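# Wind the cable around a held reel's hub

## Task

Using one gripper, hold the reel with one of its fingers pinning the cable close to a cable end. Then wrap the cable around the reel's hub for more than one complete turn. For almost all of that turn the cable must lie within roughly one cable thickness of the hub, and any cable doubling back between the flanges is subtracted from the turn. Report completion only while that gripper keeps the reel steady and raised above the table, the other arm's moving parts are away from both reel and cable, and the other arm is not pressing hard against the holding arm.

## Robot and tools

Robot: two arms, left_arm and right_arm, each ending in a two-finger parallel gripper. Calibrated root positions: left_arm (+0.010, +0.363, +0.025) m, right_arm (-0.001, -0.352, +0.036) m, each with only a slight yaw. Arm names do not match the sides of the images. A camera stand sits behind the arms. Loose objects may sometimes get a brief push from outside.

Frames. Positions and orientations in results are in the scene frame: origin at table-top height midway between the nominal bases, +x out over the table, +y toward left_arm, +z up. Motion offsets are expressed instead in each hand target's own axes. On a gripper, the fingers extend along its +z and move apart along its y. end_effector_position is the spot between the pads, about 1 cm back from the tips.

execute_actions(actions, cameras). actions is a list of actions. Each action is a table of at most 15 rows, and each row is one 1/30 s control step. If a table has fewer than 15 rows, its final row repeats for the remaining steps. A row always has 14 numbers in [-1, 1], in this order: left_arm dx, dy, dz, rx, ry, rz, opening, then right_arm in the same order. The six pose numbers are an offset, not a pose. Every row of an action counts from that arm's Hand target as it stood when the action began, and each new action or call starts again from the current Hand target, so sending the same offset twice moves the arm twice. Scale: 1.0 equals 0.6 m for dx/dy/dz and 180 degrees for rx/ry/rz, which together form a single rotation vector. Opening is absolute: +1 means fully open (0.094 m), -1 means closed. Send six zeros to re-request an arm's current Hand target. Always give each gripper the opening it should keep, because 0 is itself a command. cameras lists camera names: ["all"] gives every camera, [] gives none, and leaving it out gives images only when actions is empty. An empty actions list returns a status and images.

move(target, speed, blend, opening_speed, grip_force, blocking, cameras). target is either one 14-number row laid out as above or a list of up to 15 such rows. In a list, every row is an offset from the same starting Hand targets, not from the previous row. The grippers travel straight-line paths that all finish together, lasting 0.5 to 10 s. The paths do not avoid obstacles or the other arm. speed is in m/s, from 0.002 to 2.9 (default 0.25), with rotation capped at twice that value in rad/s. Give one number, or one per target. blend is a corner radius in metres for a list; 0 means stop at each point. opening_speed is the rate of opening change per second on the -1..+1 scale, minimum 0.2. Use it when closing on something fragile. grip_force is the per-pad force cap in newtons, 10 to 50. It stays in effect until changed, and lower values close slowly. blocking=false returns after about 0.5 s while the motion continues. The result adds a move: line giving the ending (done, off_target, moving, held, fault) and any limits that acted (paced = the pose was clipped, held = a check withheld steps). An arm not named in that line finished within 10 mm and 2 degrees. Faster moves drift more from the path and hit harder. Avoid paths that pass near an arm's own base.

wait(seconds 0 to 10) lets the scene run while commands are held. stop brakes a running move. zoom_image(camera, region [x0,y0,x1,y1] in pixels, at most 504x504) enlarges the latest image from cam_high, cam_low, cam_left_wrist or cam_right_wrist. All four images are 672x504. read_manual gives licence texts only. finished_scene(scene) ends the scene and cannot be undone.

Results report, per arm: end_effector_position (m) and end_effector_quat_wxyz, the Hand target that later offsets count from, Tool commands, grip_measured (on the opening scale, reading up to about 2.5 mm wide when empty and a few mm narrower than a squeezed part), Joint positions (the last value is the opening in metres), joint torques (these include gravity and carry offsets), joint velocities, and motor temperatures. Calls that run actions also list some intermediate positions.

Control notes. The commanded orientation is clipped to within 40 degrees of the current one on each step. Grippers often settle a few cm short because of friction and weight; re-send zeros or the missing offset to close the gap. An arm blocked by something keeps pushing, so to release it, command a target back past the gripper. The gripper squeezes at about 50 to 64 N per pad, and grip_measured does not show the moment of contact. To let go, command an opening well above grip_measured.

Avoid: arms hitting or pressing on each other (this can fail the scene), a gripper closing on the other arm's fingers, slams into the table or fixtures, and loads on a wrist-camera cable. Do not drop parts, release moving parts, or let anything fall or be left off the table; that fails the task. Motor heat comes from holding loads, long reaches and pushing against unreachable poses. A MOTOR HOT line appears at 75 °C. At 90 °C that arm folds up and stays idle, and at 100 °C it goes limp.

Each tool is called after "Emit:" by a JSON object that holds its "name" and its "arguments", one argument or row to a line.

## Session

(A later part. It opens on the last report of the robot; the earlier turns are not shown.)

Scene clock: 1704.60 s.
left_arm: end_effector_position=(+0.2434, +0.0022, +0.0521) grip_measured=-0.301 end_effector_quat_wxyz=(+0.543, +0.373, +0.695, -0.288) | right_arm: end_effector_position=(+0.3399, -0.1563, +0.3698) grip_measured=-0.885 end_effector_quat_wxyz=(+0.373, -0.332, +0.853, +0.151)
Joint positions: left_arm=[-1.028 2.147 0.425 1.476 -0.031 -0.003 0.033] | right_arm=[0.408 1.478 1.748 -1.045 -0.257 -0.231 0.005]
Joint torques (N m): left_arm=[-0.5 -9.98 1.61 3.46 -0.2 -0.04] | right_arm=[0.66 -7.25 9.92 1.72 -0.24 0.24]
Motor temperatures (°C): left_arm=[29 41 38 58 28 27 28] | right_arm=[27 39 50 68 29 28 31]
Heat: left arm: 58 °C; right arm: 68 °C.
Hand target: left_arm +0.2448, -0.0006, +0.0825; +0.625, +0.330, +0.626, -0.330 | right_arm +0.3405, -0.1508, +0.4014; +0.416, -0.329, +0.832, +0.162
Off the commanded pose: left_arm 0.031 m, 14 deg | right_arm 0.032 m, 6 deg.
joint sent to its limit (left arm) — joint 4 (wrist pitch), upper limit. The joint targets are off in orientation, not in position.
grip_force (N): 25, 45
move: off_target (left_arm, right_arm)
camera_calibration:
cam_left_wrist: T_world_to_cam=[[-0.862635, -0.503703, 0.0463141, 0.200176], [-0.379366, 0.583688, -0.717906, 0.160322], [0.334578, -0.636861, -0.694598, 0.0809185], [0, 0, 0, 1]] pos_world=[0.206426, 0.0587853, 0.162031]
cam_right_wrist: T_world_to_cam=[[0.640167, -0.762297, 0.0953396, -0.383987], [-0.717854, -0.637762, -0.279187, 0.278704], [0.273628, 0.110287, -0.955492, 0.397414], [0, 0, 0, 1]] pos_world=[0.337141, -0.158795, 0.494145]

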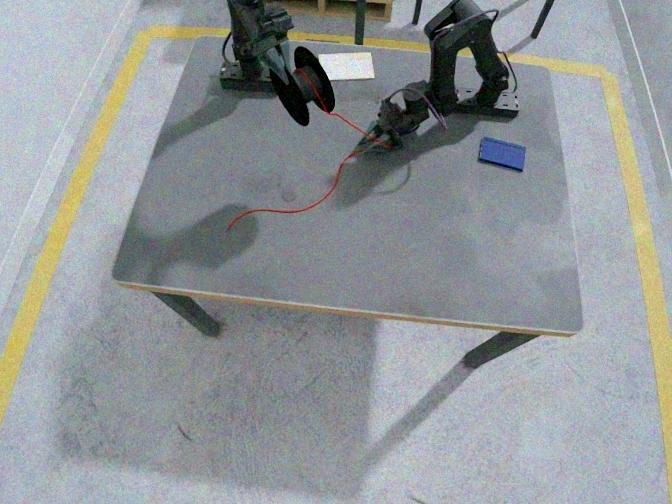

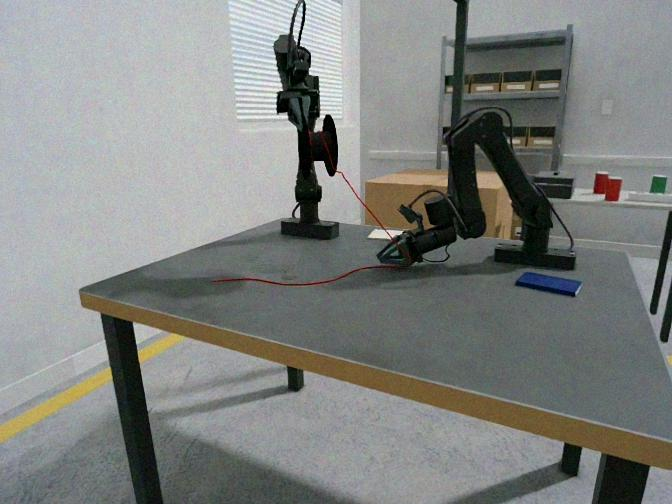

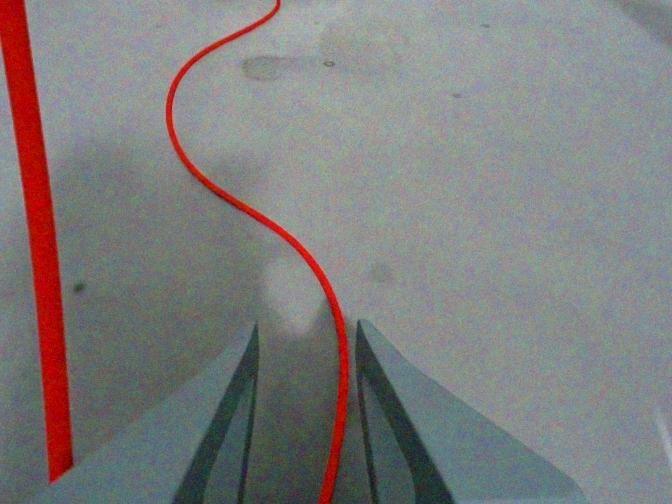

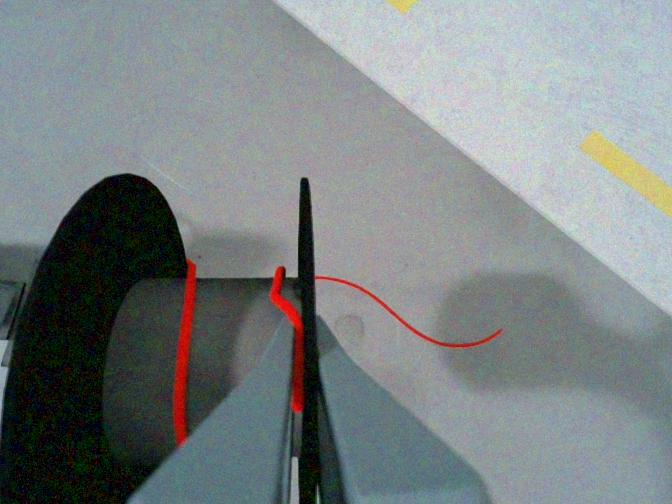

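Emit:
{"name": "move", "arguments": {
  "target": [
    [-0.03,-0.03,0.15,0,0,0,-0.3,0,0,0,0,0,0,-1],
    [-0.25,-0.09,0.15,0,0,0,-0.3,0,0,0,0,0,0,-1]
  ],
  "speed": 0.2,
  "cameras": ["all"]
}}

Emit:
{"name": "zoom_image", "arguments": {
  "camera": "cam_low",
  "region": [250, 80, 430, 300]
}}

Scene clock: 1723.63 s.
left_arm: end_effector_position=(+0.2506, -0.1038, +0.2263) grip_measured=-0.301 end_effector_quat_wxyz=(+0.622, +0.332, +0.626, -0.334) | right_arm: end_effector_position=(+0.3399, -0.1563, +0.3698) grip_measured=-0.885 end_effector_quat_wxyz=(+0.373, -0.332, +0.853, +0.151)
Joint positions: left_arm=[-1.174 1.839 0.856 0.979 -0.176 -0.006 0.033] | right_arm=[0.408 1.478 1.748 -1.045 -0.257 -0.231 0.005]
Joint torques (N m): left_arm=[-0.4 -10.81 7.53 2.24 -0.19 0.05] | right_arm=[0.58 -7.39 9.99 1.65 -0.25 0.18]
Motor temperatures (°C): left_arm=[29 40 37 67 28 27 28] | right_arm=[27 38 51 68 29 28 31]
Heat: left arm: 67 °C; right arm: 68 °C.
Hand target: left_arm +0.2512, -0.1055, +0.2325; +0.625, +0.330, +0.626, -0.330 | right_arm +0.3405, -0.1508, +0.4014; +0.416, -0.329, +0.832, +0.162
Off the commanded pose: left_arm 0.006 m, 1 deg | right_arm 0.032 m, 6 deg.
grip_force (N): 25, 45
move: off_target (right_arm)
camera_calibration:
cam_left_wrist: T_world_to_cam=[[-0.868167, -0.494658, 0.0399887, 0.148651], [-0.278433, 0.4188, -0.864339, 0.340653], [0.410805, -0.761525, -0.501318, 0.0562283], [0, 0, 0, 1]] pos_world=[0.200804, -0.0263151, 0.316684]
cam_right_wrist: T_world_to_cam=[[0.640167, -0.762297, 0.0953396, -0.383987], [-0.717854, -0.637762, -0.279187, 0.278704], [0.273628, 0.110287, -0.955492, 0.397414], [0, 0, 0, 1]] pos_world=[0.337141, -0.158795, 0.494145]

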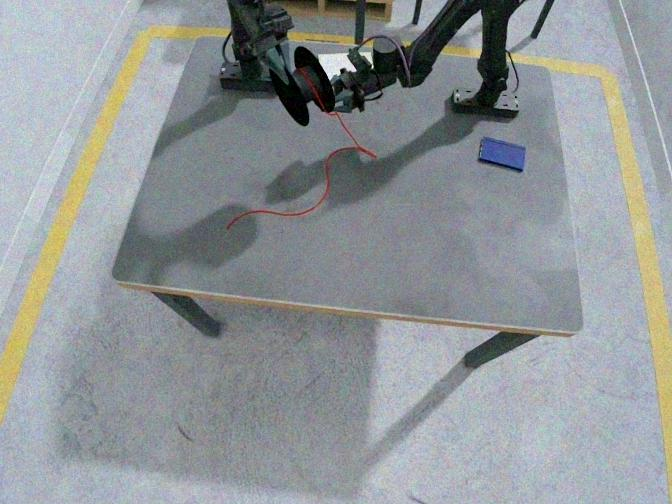

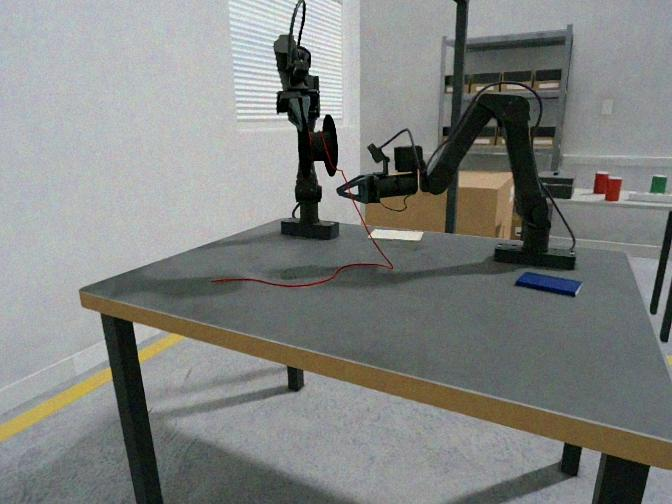

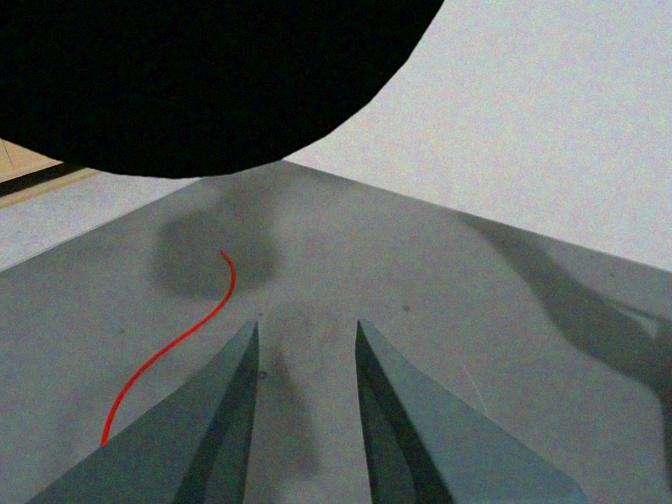

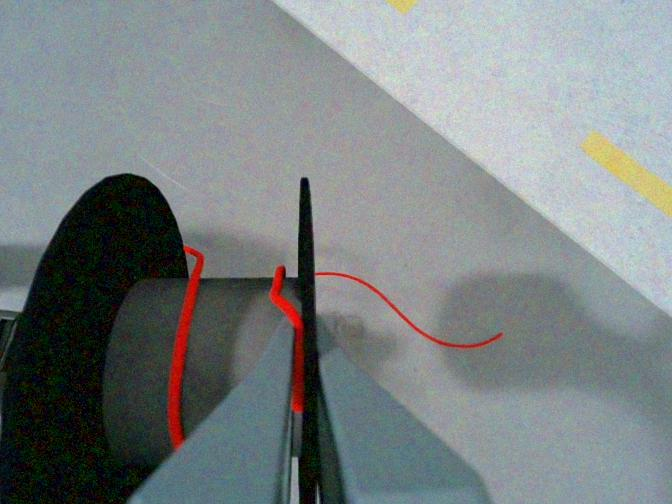

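Scaled by 2.291 from the camera's 672x504 image, which has a finer 960x720 frame.

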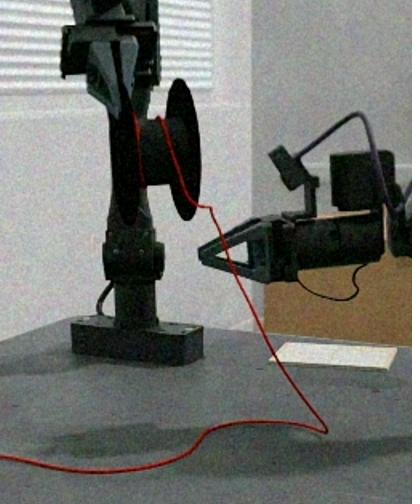

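Emit:
{"name": "move", "arguments": {
  "target": [
    [0,0,-0.25,0,0.1667,0,-0.2,0,0,0,0,0,0,-1],
    [0.15,0.0933,-0.27,0,0.1667,0,-0.2,0,0,0,0,0,0,-1]
  ],
  "speed": 0.25,
  "blend": [0.03,0],
  "cameras": ["all"]
}}

Emit:
{"name": "zoom_image", "arguments": {
  "camera": "cam_low",
  "region": [250, 80, 450, 300]
}}

Scene clock: 1805.87 s.
left_arm: end_effector_position=(+0.2059, +0.0573, +0.1502) grip_measured=-0.202 end_effector_quat_wxyz=(+0.447, +0.402, +0.764, -0.236) | right_arm: end_effector_position=(+0.3399, -0.1563, +0.3698) grip_measured=-0.885 end_effector_quat_wxyz=(+0.373, -0.332, +0.853, +0.151)
Joint positions: left_arm=[-1.046 1.18 0.469 0.2 -0.052 -0.03 0.038] | right_arm=[0.408 1.478 1.748 -1.045 -0.257 -0.231 0.005]
Joint torques (N m): left_arm=[0.54 -3.12 5.79 2.37 0.02 0.04] | right_arm=[0.5 -7.39 10.03 1.68 -0.22 0.2]
Motor temperatures (°C): left_arm=[29 39 41 59 28 27 27] | right_arm=[27 38 52 66 29 28 31]
Heat: left arm: 59 °C; right arm: 66 °C.
Hand target: left_arm +0.2058, +0.0598, +0.1427; +0.442, +0.404, +0.766, -0.233 | right_arm +0.3405, -0.1508, +0.4014; +0.416, -0.329, +0.832, +0.162
Off the commanded pose: left_arm 0.008 m, 1 deg | right_arm 0.032 m, 6 deg.
grip_force (N): 25, 45
move: off_target (right_arm)
camera_calibration:
cam_left_wrist: T_world_to_cam=[[-0.847811, -0.526199, 0.0658072, 0.186334], [-0.48157, 0.711994, -0.511033, 0.166973], [0.222051, -0.46495, -0.857038, 0.234391], [0, 0, 0, 1]] pos_world=[0.186338, 0.0881452, 0.273948]
cam_right_wrist: T_world_to_cam=[[0.640167, -0.762297, 0.0953396, -0.383987], [-0.717854, -0.637762, -0.279187, 0.278704], [0.273628, 0.110287, -0.955492, 0.397414], [0, 0, 0, 1]] pos_world=[0.337141, -0.158795, 0.494145]

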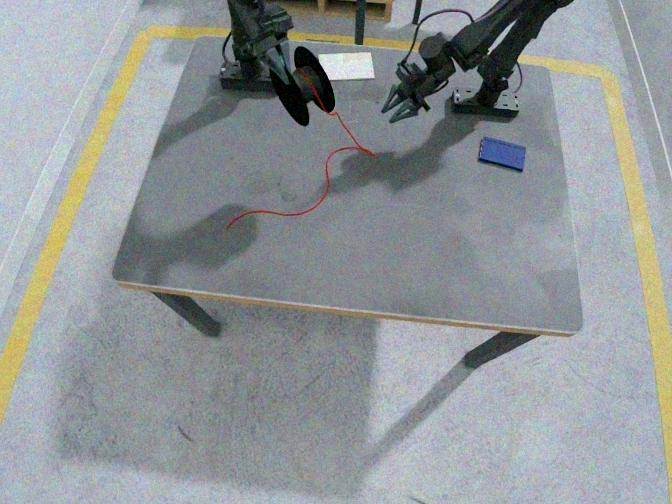

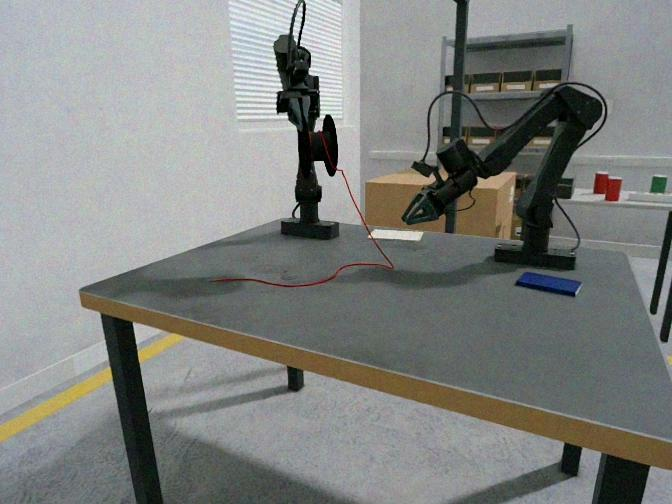

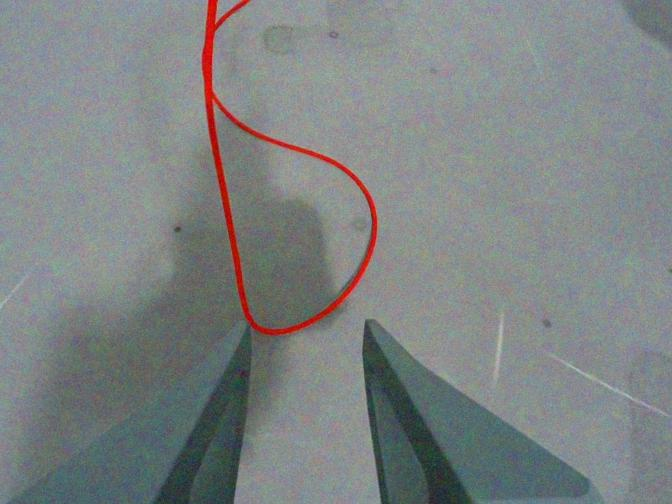

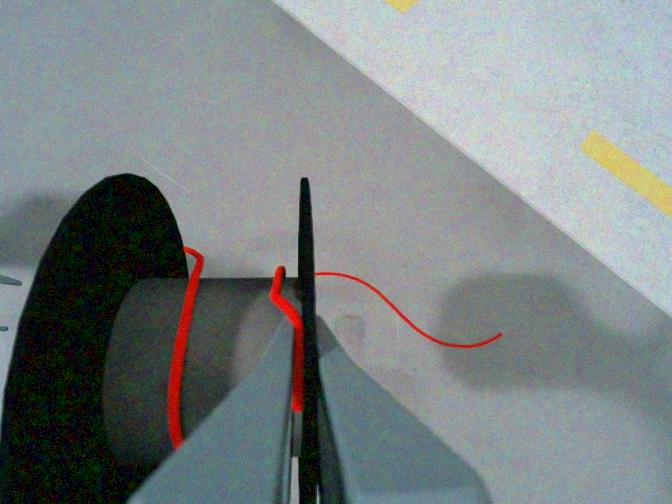

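Scaled by 2.291 from the camera's 672x504 image, which has a finer 960x720 frame.

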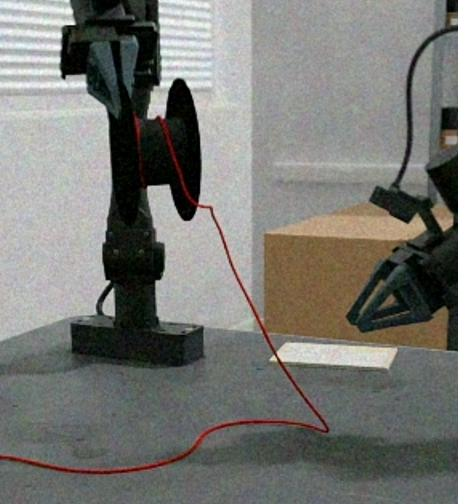

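Emit:
{"name": "move", "arguments": {
  "target": [0.05,0.065,0.07,0,0,0,-0.2,0,0,0,0,0,0,-1],
  "speed": 0.2,
  "cameras": ["cam_left_wrist"]
}}

Scene clock: 1819.70 s.
left_arm: end_effector_position=(+0.2516, +0.0597, +0.1053) grip_measured=-0.202 end_effector_quat_wxyz=(+0.450, +0.401, +0.762, -0.238) | right_arm: end_effector_position=(+0.3399, -0.1563, +0.3698) grip_measured=-0.885 end_effector_quat_wxyz=(+0.373, -0.332, +0.853, +0.151)
Joint positions: left_arm=[-0.869 1.462 0.43 0.527 0.104 0.056 0.038] | right_arm=[0.408 1.478 1.748 -1.045 -0.257 -0.231 0.005]
Joint torques (N m): left_arm=[0.59 -4.52 4.66 2.34 0.07 0.05] | right_arm=[0.46 -7.16 9.98 1.66 -0.21 0.18]
Motor temperatures (°C): left_arm=[29 38 40 58 28 27 27] | right_arm=[27 38 52 66 29 28 31]
Heat: left arm: 58 °C; right arm: 66 °C.
Hand target: left_arm +0.2500, +0.0643, +0.0956; +0.442, +0.404, +0.766, -0.233 | right_arm +0.3405, -0.1508, +0.4014; +0.416, -0.329, +0.832, +0.162
Off the commanded pose: left_arm 0.011 m, 1 deg | right_arm 0.032 m, 6 deg.
grip_force (N): 25, 45
move: off_target (left_arm, right_arm)
camera_calibration:
cam_left_wrist: T_world_to_cam=[[-0.848516, -0.525163, 0.064997, 0.22962], [-0.478386, 0.70877, -0.518451, 0.164525], [0.226203, -0.471008, -0.852633, 0.18573], [0, 0, 0, 1]] pos_world=[0.23153, 0.0914581, 0.228733]
Images, in order (width x height): cam_left_wrist 672x504.

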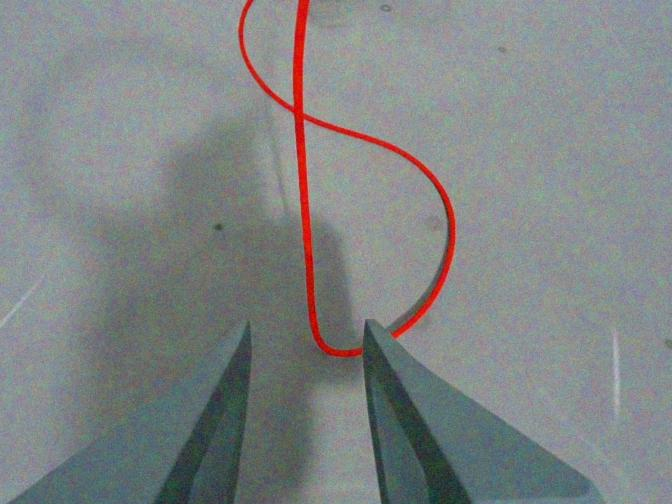

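Emit:
{"name": "move", "arguments": {
  "target": [0.005,0.004,0.108,0,0,0,-0.2,0,0,0,0,0,0,-1],
  "speed": 0.15,
  "cameras": ["cam_left_wrist","cam_low"]
}}

Emit:
{"name": "zoom_image", "arguments": {
  "camera": "cam_low",
  "region": [250, 80, 450, 300]
}}

Scene clock: 1826.07 s.
left_arm: end_effector_position=(+0.2814, +0.0257, +0.0619) grip_measured=-0.202 end_effector_quat_wxyz=(+0.441, +0.403, +0.767, -0.234) | right_arm: end_effector_position=(+0.3399, -0.1563, +0.3698) grip_measured=-0.885 end_effector_quat_wxyz=(+0.373, -0.332, +0.853, +0.151)
Joint positions: left_arm=[-0.869 1.802 0.561 0.712 0.104 0.056 0.038] | right_arm=[0.408 1.478 1.748 -1.045 -0.257 -0.231 0.005]
Joint torques (N m): left_arm=[-0.68 -6.48 6.31 2.28 -0.08 -0.03] | right_arm=[0.51 -7.35 10.07 1.65 -0.24 0.21]
Motor temperatures (°C): left_arm=[29 38 40 58 28 27 27] | right_arm=[27 38 52 66 29 28 31]
Heat: left arm: 58 °C; right arm: 66 °C.
Hand target: left_arm +0.2828, +0.0206, +0.0606; +0.442, +0.404, +0.766, -0.233 | right_arm +0.3405, -0.1508, +0.4014; +0.416, -0.329, +0.832, +0.162
Off the commanded pose: left_arm 0.005 m, 0 deg | right_arm 0.032 m, 6 deg.
grip_force (N): 25, 45
move: off_target (right_arm)
camera_calibration:
cam_left_wrist: T_world_to_cam=[[-0.847475, -0.52635, 0.0688576, 0.239268], [-0.48622, 0.717636, -0.498587, 0.181143], [0.213016, -0.45602, -0.864101, 0.130001], [0, 0, 0, 1]] pos_world=[0.263157, 0.0552274, 0.186174]
Images, in order (width x height): cam_low 672x504, cam_left_wrist 672x504.

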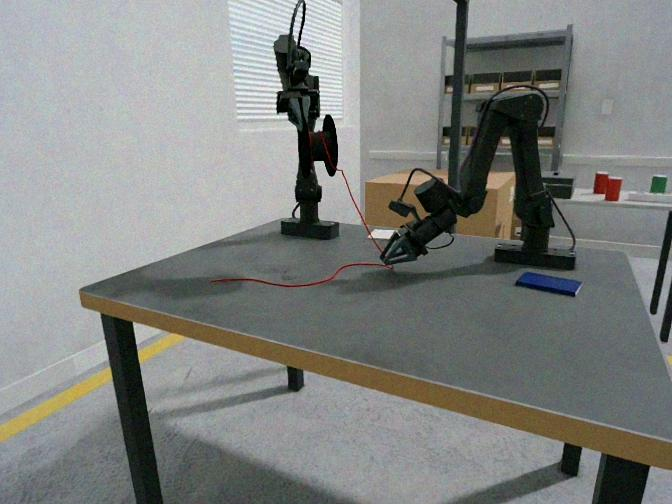

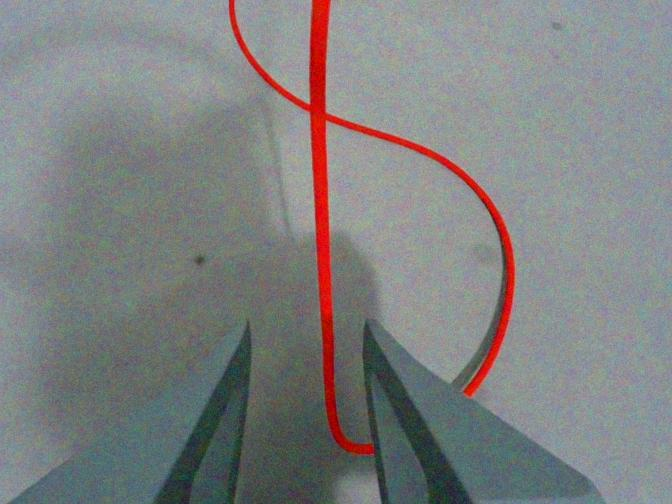

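Scaled by 2.291 from the camera's 672x504 image, which has a finer 960x720 frame.

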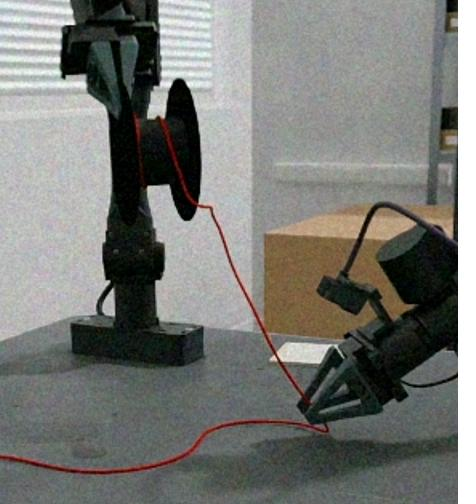

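Emit:
{"name": "move", "arguments": {
  "target": [
    [-0.012,-0.01,0.032,0,0,0,-0.2,0,0,0,0,0,0,-1],
    [-0.012,-0.01,0.032,0,0,0,-1,0,0,0,0,0,0,-1]
  ],
  "speed": 0.1,
  "opening_speed": 0.6,
  "cameras": ["all"]
}}

Emit:
{"name": "zoom_image", "arguments": {
  "camera": "cam_low",
  "region": [250, 80, 450, 300]
}}

Scene clock: 1839.33 s.
left_arm: end_effector_position=(+0.2880, +0.0036, +0.0618) grip_measured=-0.936 end_effector_quat_wxyz=(+0.445, +0.406, +0.762, -0.237) | right_arm: end_effector_position=(+0.3399, -0.1563, +0.3698) grip_measured=-0.885 end_effector_quat_wxyz=(+0.373, -0.332, +0.853, +0.151)
Joint positions: left_arm=[-0.897 1.869 0.64 0.713 0.085 0.048 0.003] | right_arm=[0.408 1.478 1.748 -1.045 -0.257 -0.231 0.005]
Joint torques (N m): left_arm=[-0.62 -7.16 6.37 2.21 -0.14 -0.07] | right_arm=[0.47 -7.49 9.98 1.63 -0.19 0.19]
Motor temperatures (°C): left_arm=[29 38 39 58 28 27 27] | right_arm=[27 38 52 65 29 28 31]
Heat: left arm: 58 °C; right arm: 65 °C.
Hand target: left_arm +0.2893, +0.0005, +0.0572; +0.442, +0.404, +0.766, -0.233 | right_arm +0.3405, -0.1508, +0.4014; +0.416, -0.329, +0.832, +0.162
Off the commanded pose: left_arm 0.006 m, 1 deg | right_arm 0.032 m, 6 deg.
grip_force (N): 25, 45
move: off_target (right_arm)
camera_calibration:
cam_left_wrist: T_world_to_cam=[[-0.852439, -0.518794, 0.0648118, 0.234882], [-0.475375, 0.71749, -0.509144, 0.197633], [0.217639, -0.464824, -0.858238, 0.116811], [0, 0, 0, 1]] pos_world=[0.26875, 0.0343521, 0.185652]
cam_right_wrist: T_world_to_cam=[[0.640167, -0.762297, 0.0953396, -0.383987], [-0.717854, -0.637762, -0.279187, 0.278704], [0.273628, 0.110287, -0.955492, 0.397414], [0, 0, 0, 1]] pos_world=[0.337141, -0.158795, 0.494145]

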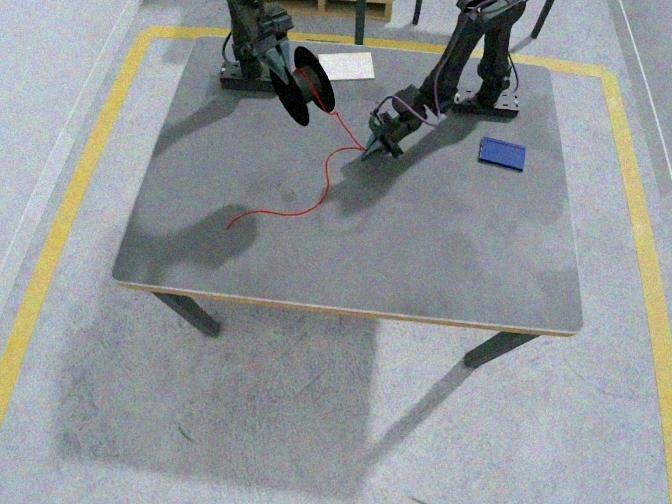

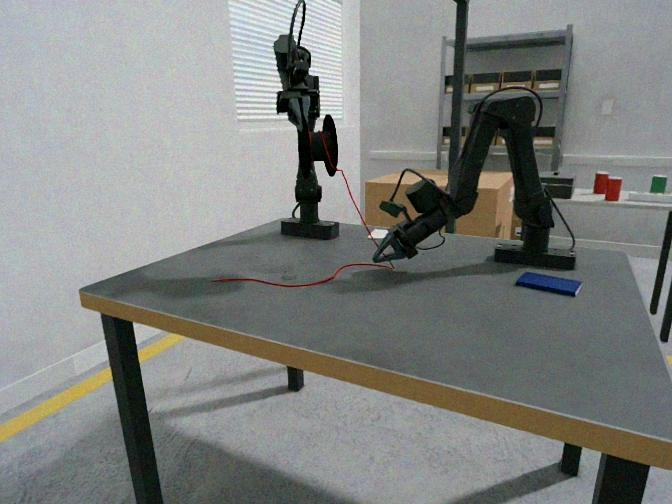

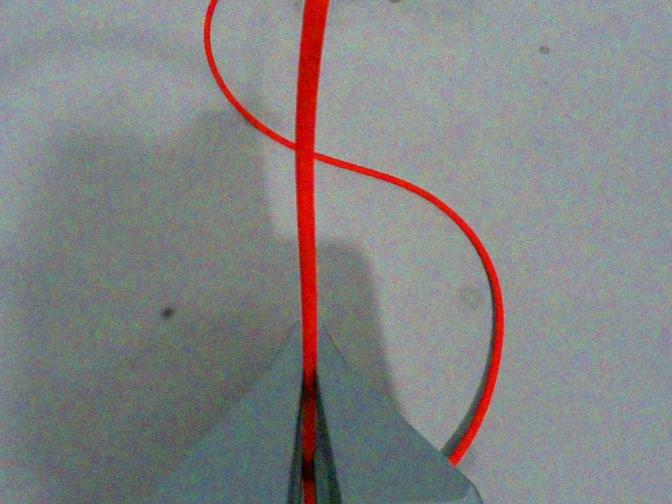

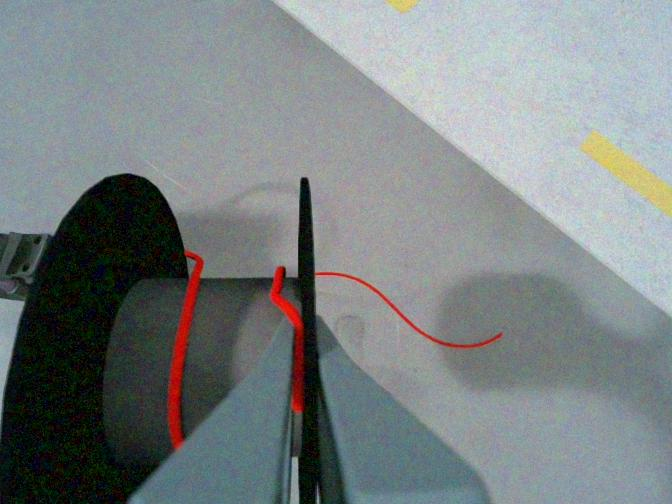

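Scaled by 2.291 from the camera's 672x504 image, which has a finer 960x720 frame.

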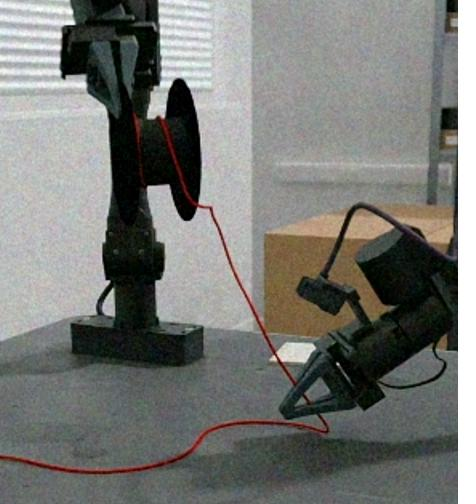

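Emit:
{"name": "move", "arguments": {
  "target": [
    [0,0,0,0,0,0,-0.6,0,0,0,0,0,0,-1],
    [0,0,-0.045,0,0,0,-0.6,0,0,0,0,0,0,-1],
    [0,0,-0.045,0,0,0,-1,0,0,0,0,0,0,-1]
  ],
  "speed": 0.1,
  "opening_speed": 0.6,
  "cameras": ["cam_left_wrist","cam_low"]
}}

Scene clock: 1857.97 s.
left_arm: end_effector_position=(+0.2791, +0.0143, +0.0731) grip_measured=-0.899 end_effector_quat_wxyz=(+0.447, +0.405, +0.761, -0.238) | right_arm: end_effector_position=(+0.3399, -0.1563, +0.3698) grip_measured=-0.885 end_effector_quat_wxyz=(+0.373, -0.332, +0.853, +0.151)
Joint positions: left_arm=[-0.897 1.785 0.589 0.685 0.085 0.048 0.005] | right_arm=[0.408 1.478 1.748 -1.045 -0.257 -0.231 0.005]
Joint torques (N m): left_arm=[-0.02 -9.72 3.99 2.12 -0.06 -0.03] | right_arm=[0.49 -7.23 10.14 1.64 -0.23 0.21]
Motor temperatures (°C): left_arm=[29 37 38 57 28 27 27] | right_arm=[27 38 52 65 29 28 31]
Heat: left arm: 57 °C; right arm: 65 °C.
Hand target: left_arm +0.2760, +0.0198, +0.0707; +0.442, +0.404, +0.766, -0.233 | right_arm +0.3405, -0.1508, +0.4014; +0.416, -0.329, +0.832, +0.162
Off the commanded pose: left_arm 0.007 m, 1 deg | right_arm 0.032 m, 6 deg.
grip_force (N): 25, 45
move: off_target (right_arm)
camera_calibration:
cam_left_wrist: T_world_to_cam=[[-0.85266, -0.518517, 0.064109, 0.232307], [-0.473743, 0.71556, -0.513363, 0.191409], [0.220314, -0.468096, -0.855774, 0.132598], [0, 0, 0, 1]] pos_world=[0.259544, 0.0455588, 0.196843]
Images, in order (width x height): cam_low 672x504, cam_left_wrist 672x504.

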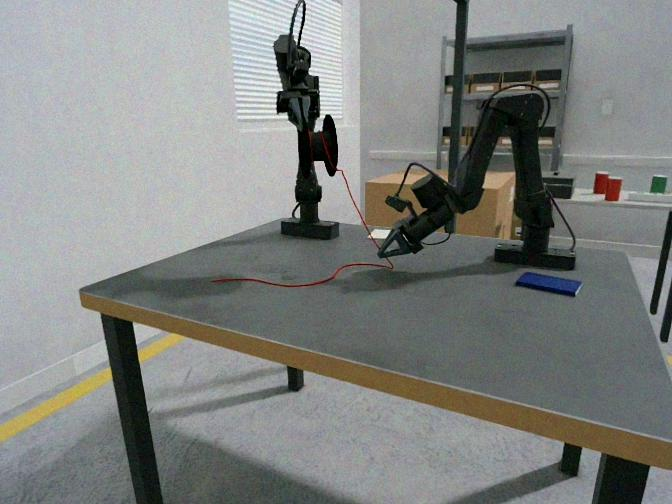

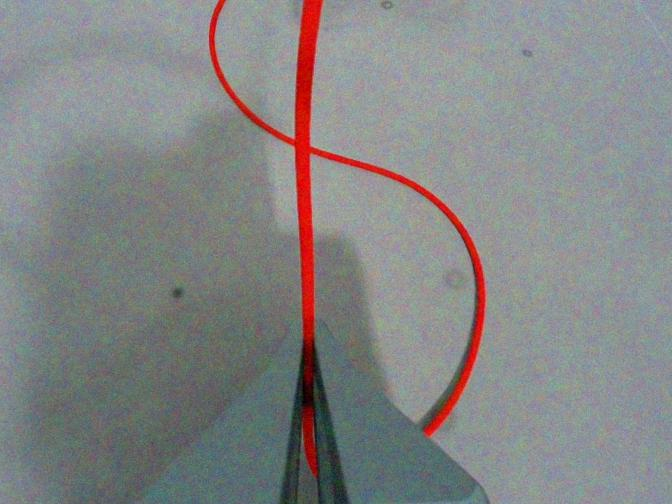

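Emit:
{"name": "move", "arguments": {
  "target": [
    [-0.079,-0.0833,0.07,0,-0.1667,0,-1,0,0,0,0,0,0,-1],
    [-0.0945,-0.3,0.08,0,-0.1667,0,-1,0,0,0,0,0,0,-1],
    [-0.2113,-0.4567,0.0127,0,-0.1667,0,-1,0,0,0,0,0,0,-1]
  ],
  "speed": 0.16,
  "blend": [0.03,0.03,0],
  "cameras": ["all"]
}}

Emit:
{"name": "zoom_image", "arguments": {
  "camera": "cam_low",
  "region": [250, 80, 450, 300]
}}

Scene clock: 1890.53 s.
left_arm: end_effector_position=(+0.0940, -0.1897, +0.1701) grip_measured=-0.899 end_effector_quat_wxyz=(+0.626, +0.326, +0.627, -0.329) | right_arm: end_effector_position=(+0.3360, -0.1580, +0.3656) grip_measured=-0.885 end_effector_quat_wxyz=(+0.362, -0.332, +0.858, +0.150)
Joint positions: left_arm=[-1.637 2.173 1.073 1.103 -0.657 -0.003 0.005] | right_arm=[0.408 1.478 1.748 -1.069 -0.257 -0.231 0.005]
Joint torques (N m): left_arm=[-0.65 -13.81 6.84 1.99 -0.03 0.03] | right_arm=[0.28 -7.43 10.1 1.8 -0.25 0.2]
Motor temperatures (°C): left_arm=[29 39 37 57 28 27 28] | right_arm=[27 38 52 65 29 28 31]
Heat: left arm: 57 °C; right arm: 65 °C.
Hand target: left_arm +0.0895, -0.1928, +0.1766; +0.625, +0.330, +0.626, -0.330 | right_arm +0.3405, -0.1508, +0.4014; +0.416, -0.329, +0.832, +0.162
Off the commanded pose: left_arm 0.009 m, 1 deg | right_arm 0.037 m, 7 deg.
grip_force (N): 25, 45
move: off_target (right_arm)
camera_calibration:
cam_left_wrist: T_world_to_cam=[[-0.859488, -0.509689, 0.0386854, -0.0309348], [-0.282396, 0.410393, -0.867082, 0.283792], [0.426066, -0.756171, -0.496662, 0.025778], [0, 0, 0, 1]] pos_world=[0.0425705, -0.112741, 0.260071]
cam_right_wrist: T_world_to_cam=[[0.642226, -0.761422, 0.0882157, -0.380322], [-0.723886, -0.640324, -0.256856, 0.267087], [0.252062, 0.101101, -0.962415, 0.403001], [0, 0, 0, 1]] pos_world=[0.336012, -0.159307, 0.490007]

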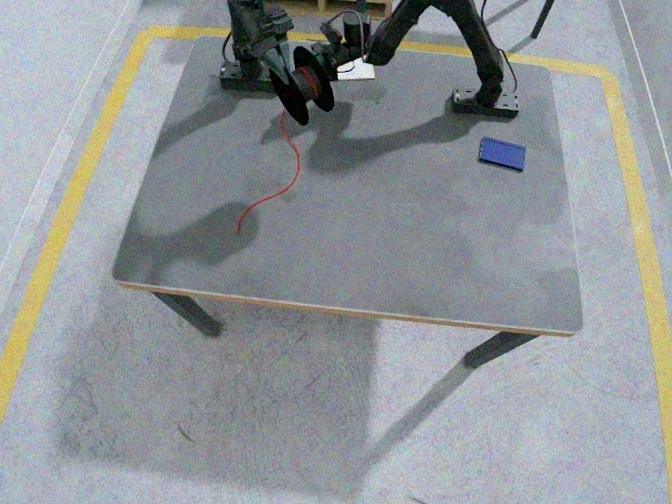

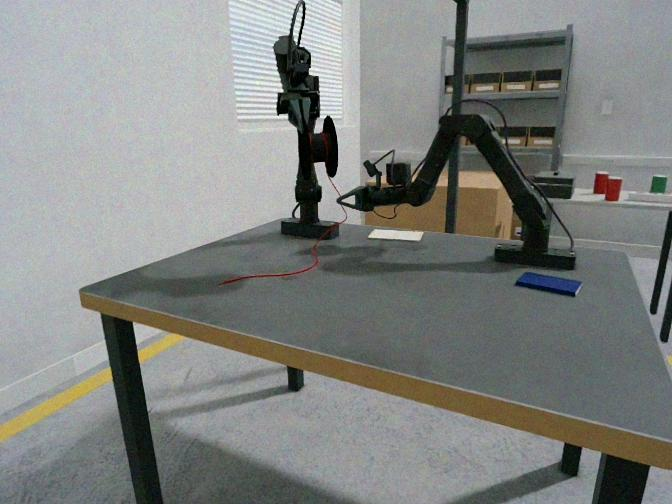

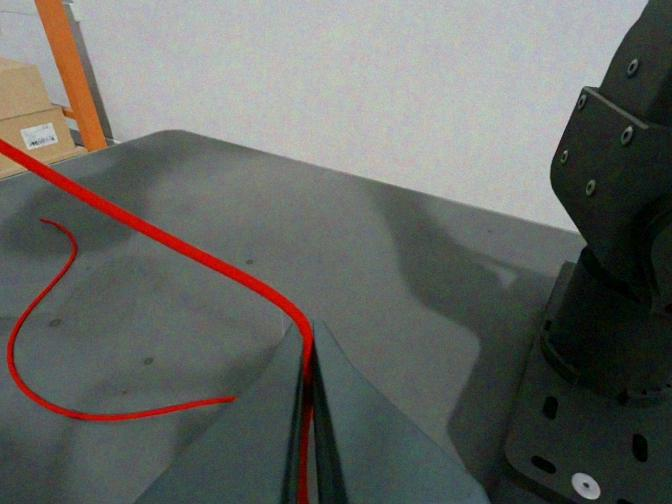

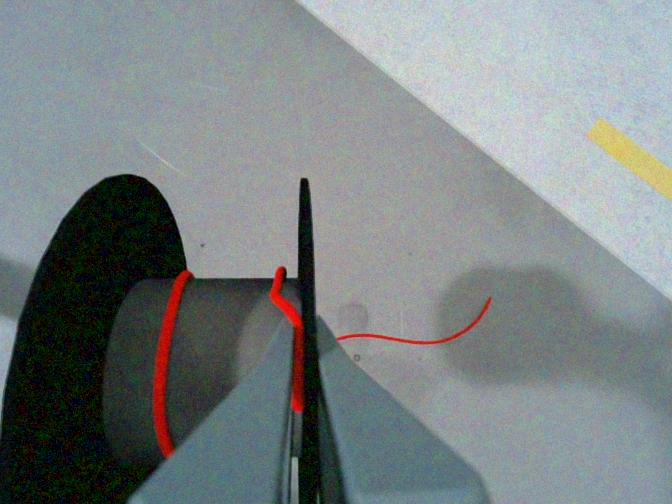

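Scaled by 2.291 from the camera's 672x504 image, which has a finer 960x720 frame.

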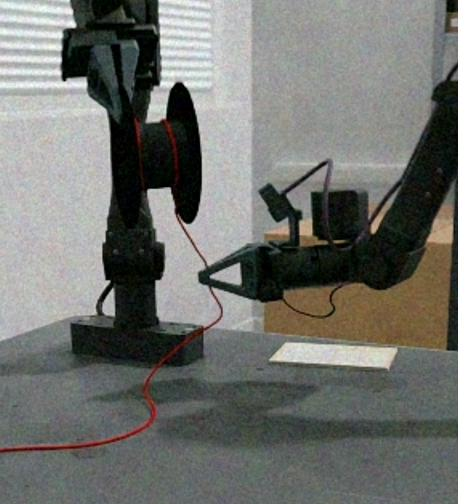

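Emit:
{"name": "move", "arguments": {
  "target": [
    [-0.1458,-0.0267,0.02,0,0,0,-1,0.0394,0,0.0308,0,0,0,-1],
    [-0.2633,0.0162,0.02,0,0,0,-1,0.0788,0,0.0616,0,0,0,-1],
    [-0.3767,0.1262,0.017,0,0,0,-1,0.0788,0,0.0616,0,0,0,-1]
  ],
  "speed": 0.14,
  "blend": [0.03,0.03,0],
  "cameras": ["all"]
}}

Emit:
{"name": "zoom_image", "arguments": {
  "camera": "cam_low",
  "region": [250, 80, 450, 300]
}}

Scene clock: 1909.50 s.
left_arm: end_effector_position=(+0.1595, -0.1606, +0.3887) grip_measured=-0.899 end_effector_quat_wxyz=(+0.624, +0.334, +0.630, -0.318) | right_arm: end_effector_position=(+0.3411, -0.1560, +0.3191) grip_measured=-0.885 end_effector_quat_wxyz=(+0.378, -0.332, +0.851, +0.151)
Joint positions: left_arm=[-1.469 1.708 1.422 0.265 -0.493 0.006 0.005] | right_arm=[0.408 1.394 1.45 -0.819 -0.256 -0.231 0.005]
Joint torques (N m): left_arm=[0.16 -11.51 9.39 2.23 0.09 -0.08] | right_arm=[0.66 -8.02 6.84 1.86 -0.23 0.19]
Motor temperatures (°C): left_arm=[29 44 38 54 28 27 28] | right_arm=[27 38 52 65 29 28 31]
Heat: left arm: 54 °C; right arm: 65 °C.
Hand target: left_arm +0.1581, -0.1586, +0.4027; +0.625, +0.330, +0.626, -0.330 | right_arm +0.3416, -0.1502, +0.3413; +0.416, -0.329, +0.832, +0.162
Off the commanded pose: left_arm 0.014 m, 2 deg | right_arm 0.023 m, 5 deg.
grip_force (N): 25, 45
move: off_target (left_arm, right_arm)
camera_calibration:
cam_left_wrist: T_world_to_cam=[[-0.857354, -0.514373, 0.0190741, 0.0383167], [-0.279197, 0.433593, -0.856765, 0.479123], [0.432427, -0.739877, -0.515354, 0.137276], [0, 0, 0, 1]] pos_world=[0.107259, -0.0864677, 0.48051]
cam_right_wrist: T_world_to_cam=[[0.638404, -0.763374, 0.0984894, -0.380213], [-0.715667, -0.635805, -0.28909, 0.268302], [0.283304, 0.114071, -0.952222, 0.344827], [0, 0, 0, 1]] pos_world=[0.337053, -0.158992, 0.443363]

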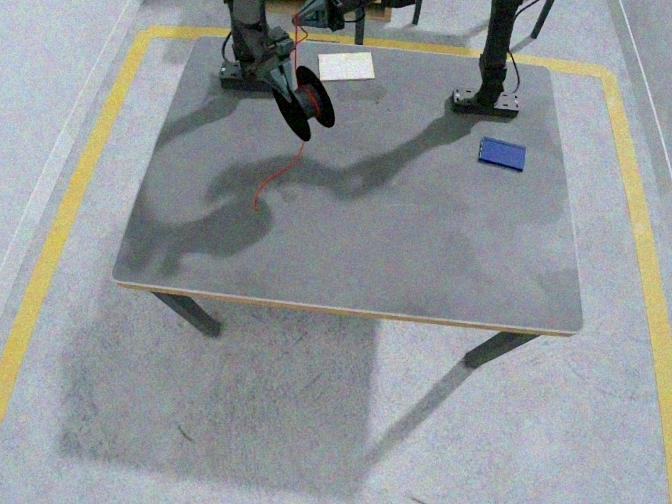

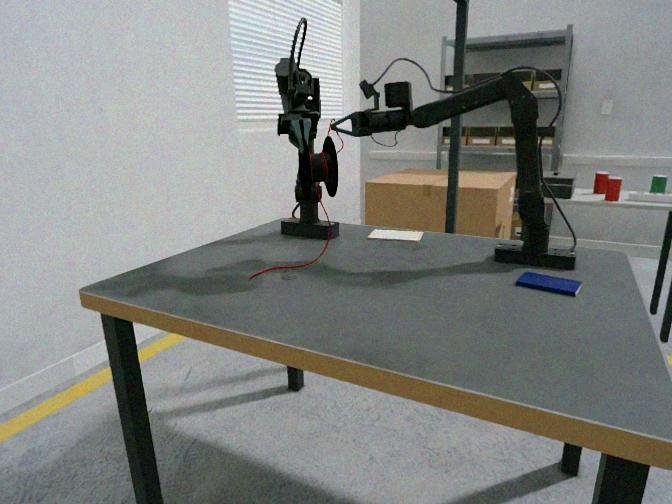

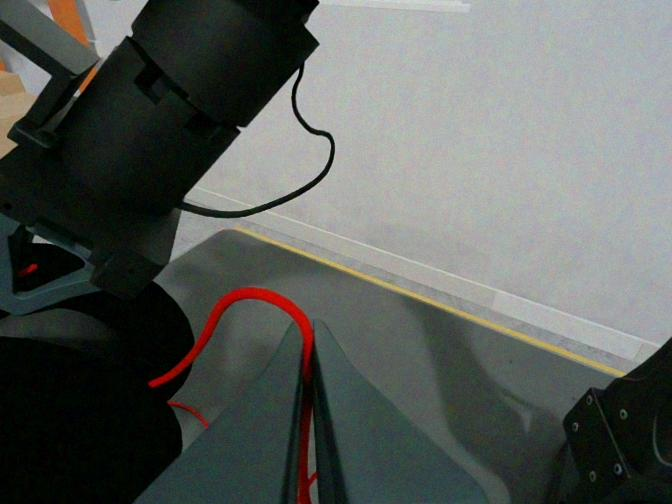

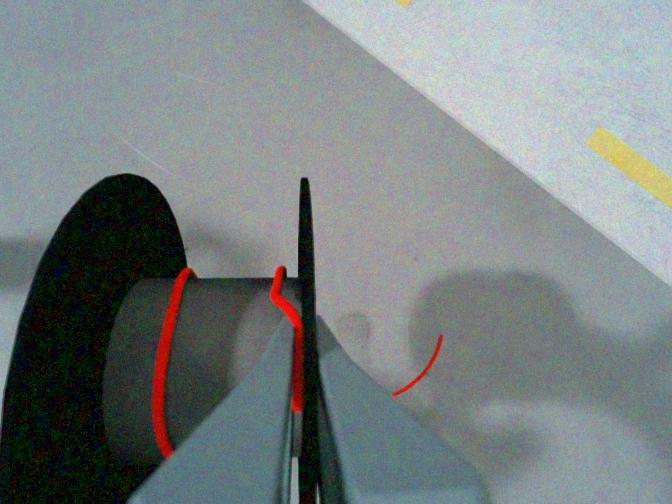

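Scaled by 2.291 from the camera's 672x504 image, which has a finer 960x720 frame.

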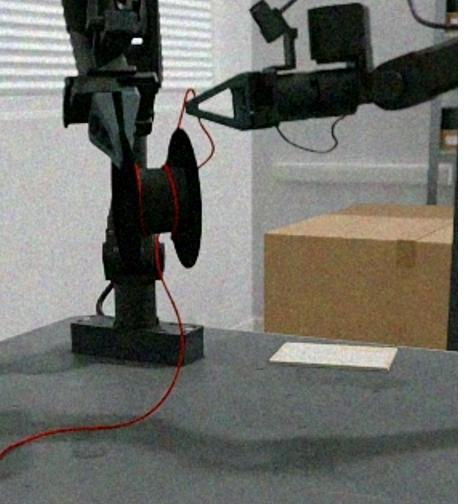

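Emit:
{"name": "move", "arguments": {
  "target": [
    [-0.032,0.137,-0.0167,0,0,0,-1,0.0394,0,0.0308,0,0,0,-1],
    [0.055,0.258,-0.008,0,0,0,-1,0.0788,0,0.0616,0,0,0,-1]
  ],
  "speed": 0.14,
  "blend": [0.03,0],
  "cameras": ["all"]
}}

Emit:
{"name": "zoom_image", "arguments": {
  "camera": "cam_low",
  "region": [250, 100, 450, 320]
}}

Scene clock: 1940.40 s.
left_arm: end_effector_position=(+0.2866, -0.0698, +0.3685) grip_measured=-0.899 end_effector_quat_wxyz=(+0.626, +0.330, +0.629, -0.322) | right_arm: end_effector_position=(+0.3404, -0.1565, +0.2583) grip_measured=-0.885 end_effector_quat_wxyz=(+0.376, -0.330, +0.852, +0.150)
Joint positions: left_arm=[-1.045 1.545 1.16 0.376 -0.07 0.006 0.005] | right_arm=[0.408 1.352 1.174 -0.589 -0.255 -0.228 0.005]
Joint torques (N m): left_arm=[0.13 -9.91 6.26 2.52 0.15 -0.1] | right_arm=[0.68 -7.92 7.24 1.79 -0.25 0.2]
Motor temperatures (°C): left_arm=[29 45 42 55 28 27 28] | right_arm=[27 38 50 67 29 28 31]
Heat: left arm: 55 °C; right arm: 67 °C.
Hand target: left_arm +0.2831, -0.0671, +0.3697; +0.625, +0.330, +0.626, -0.330 | right_arm +0.3426, -0.1495, +0.2815; +0.416, -0.329, +0.832, +0.162
Off the commanded pose: left_arm 0.005 m, 1 deg | right_arm 0.024 m, 5 deg.
grip_force (N): 25, 45
move: off_target (right_arm)
camera_calibration:
cam_left_wrist: T_world_to_cam=[[-0.85692, -0.514719, 0.0274287, 0.191109], [-0.281405, 0.422581, -0.861531, 0.459546], [0.431856, -0.745982, -0.506963, 0.135751], [0, 0, 0, 1]] pos_world=[0.234459, 0.00543994, 0.459492]
cam_right_wrist: T_world_to_cam=[[0.636794, -0.764999, 0.0962749, -0.373272], [-0.718548, -0.634083, -0.285705, 0.250267], [0.27961, 0.112757, -0.953469, 0.288542], [0, 0, 0, 1]] pos_world=[0.336847, -0.159397, 0.382555]

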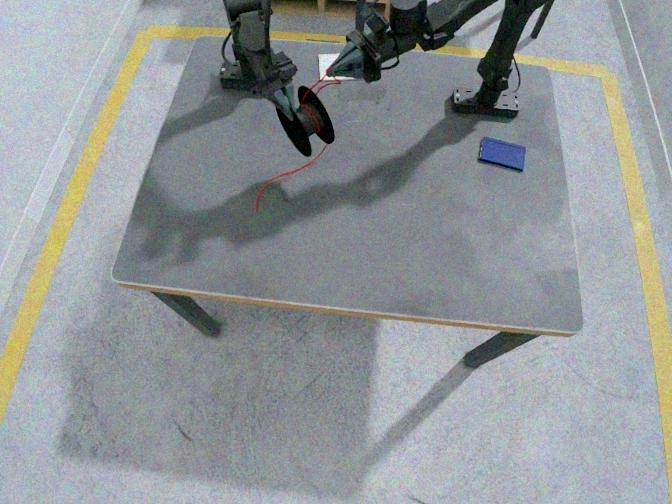

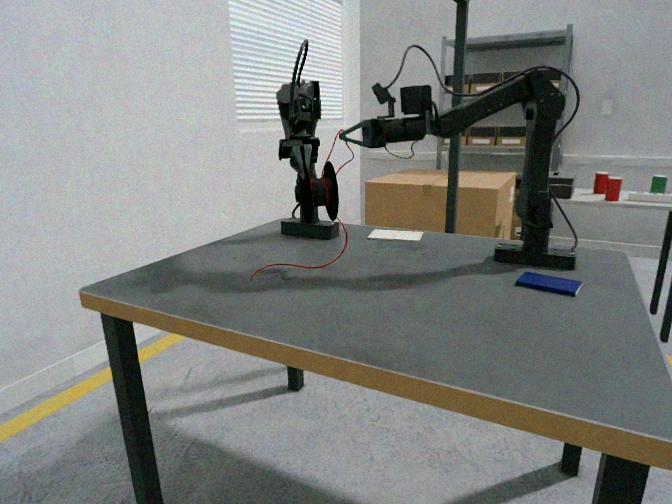

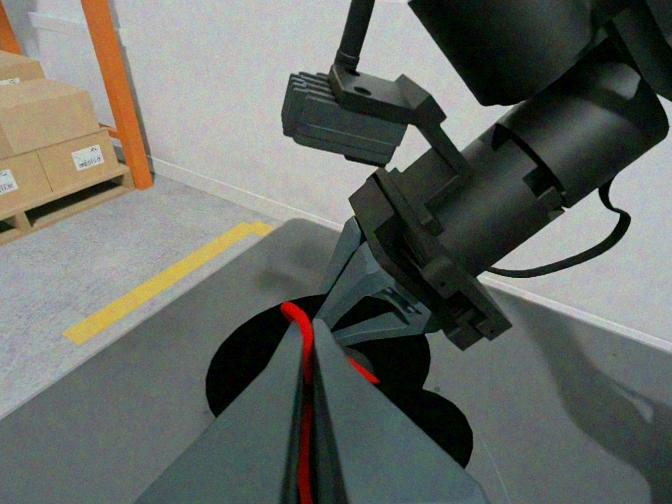

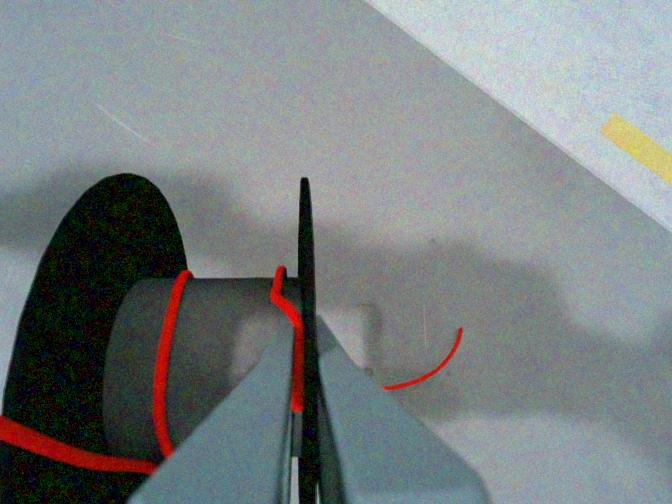

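Scaled by 2.291 from the camera's 672x504 image, which has a finer 960x720 frame.

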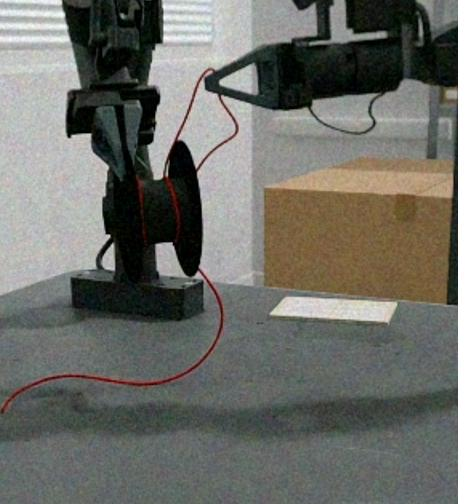

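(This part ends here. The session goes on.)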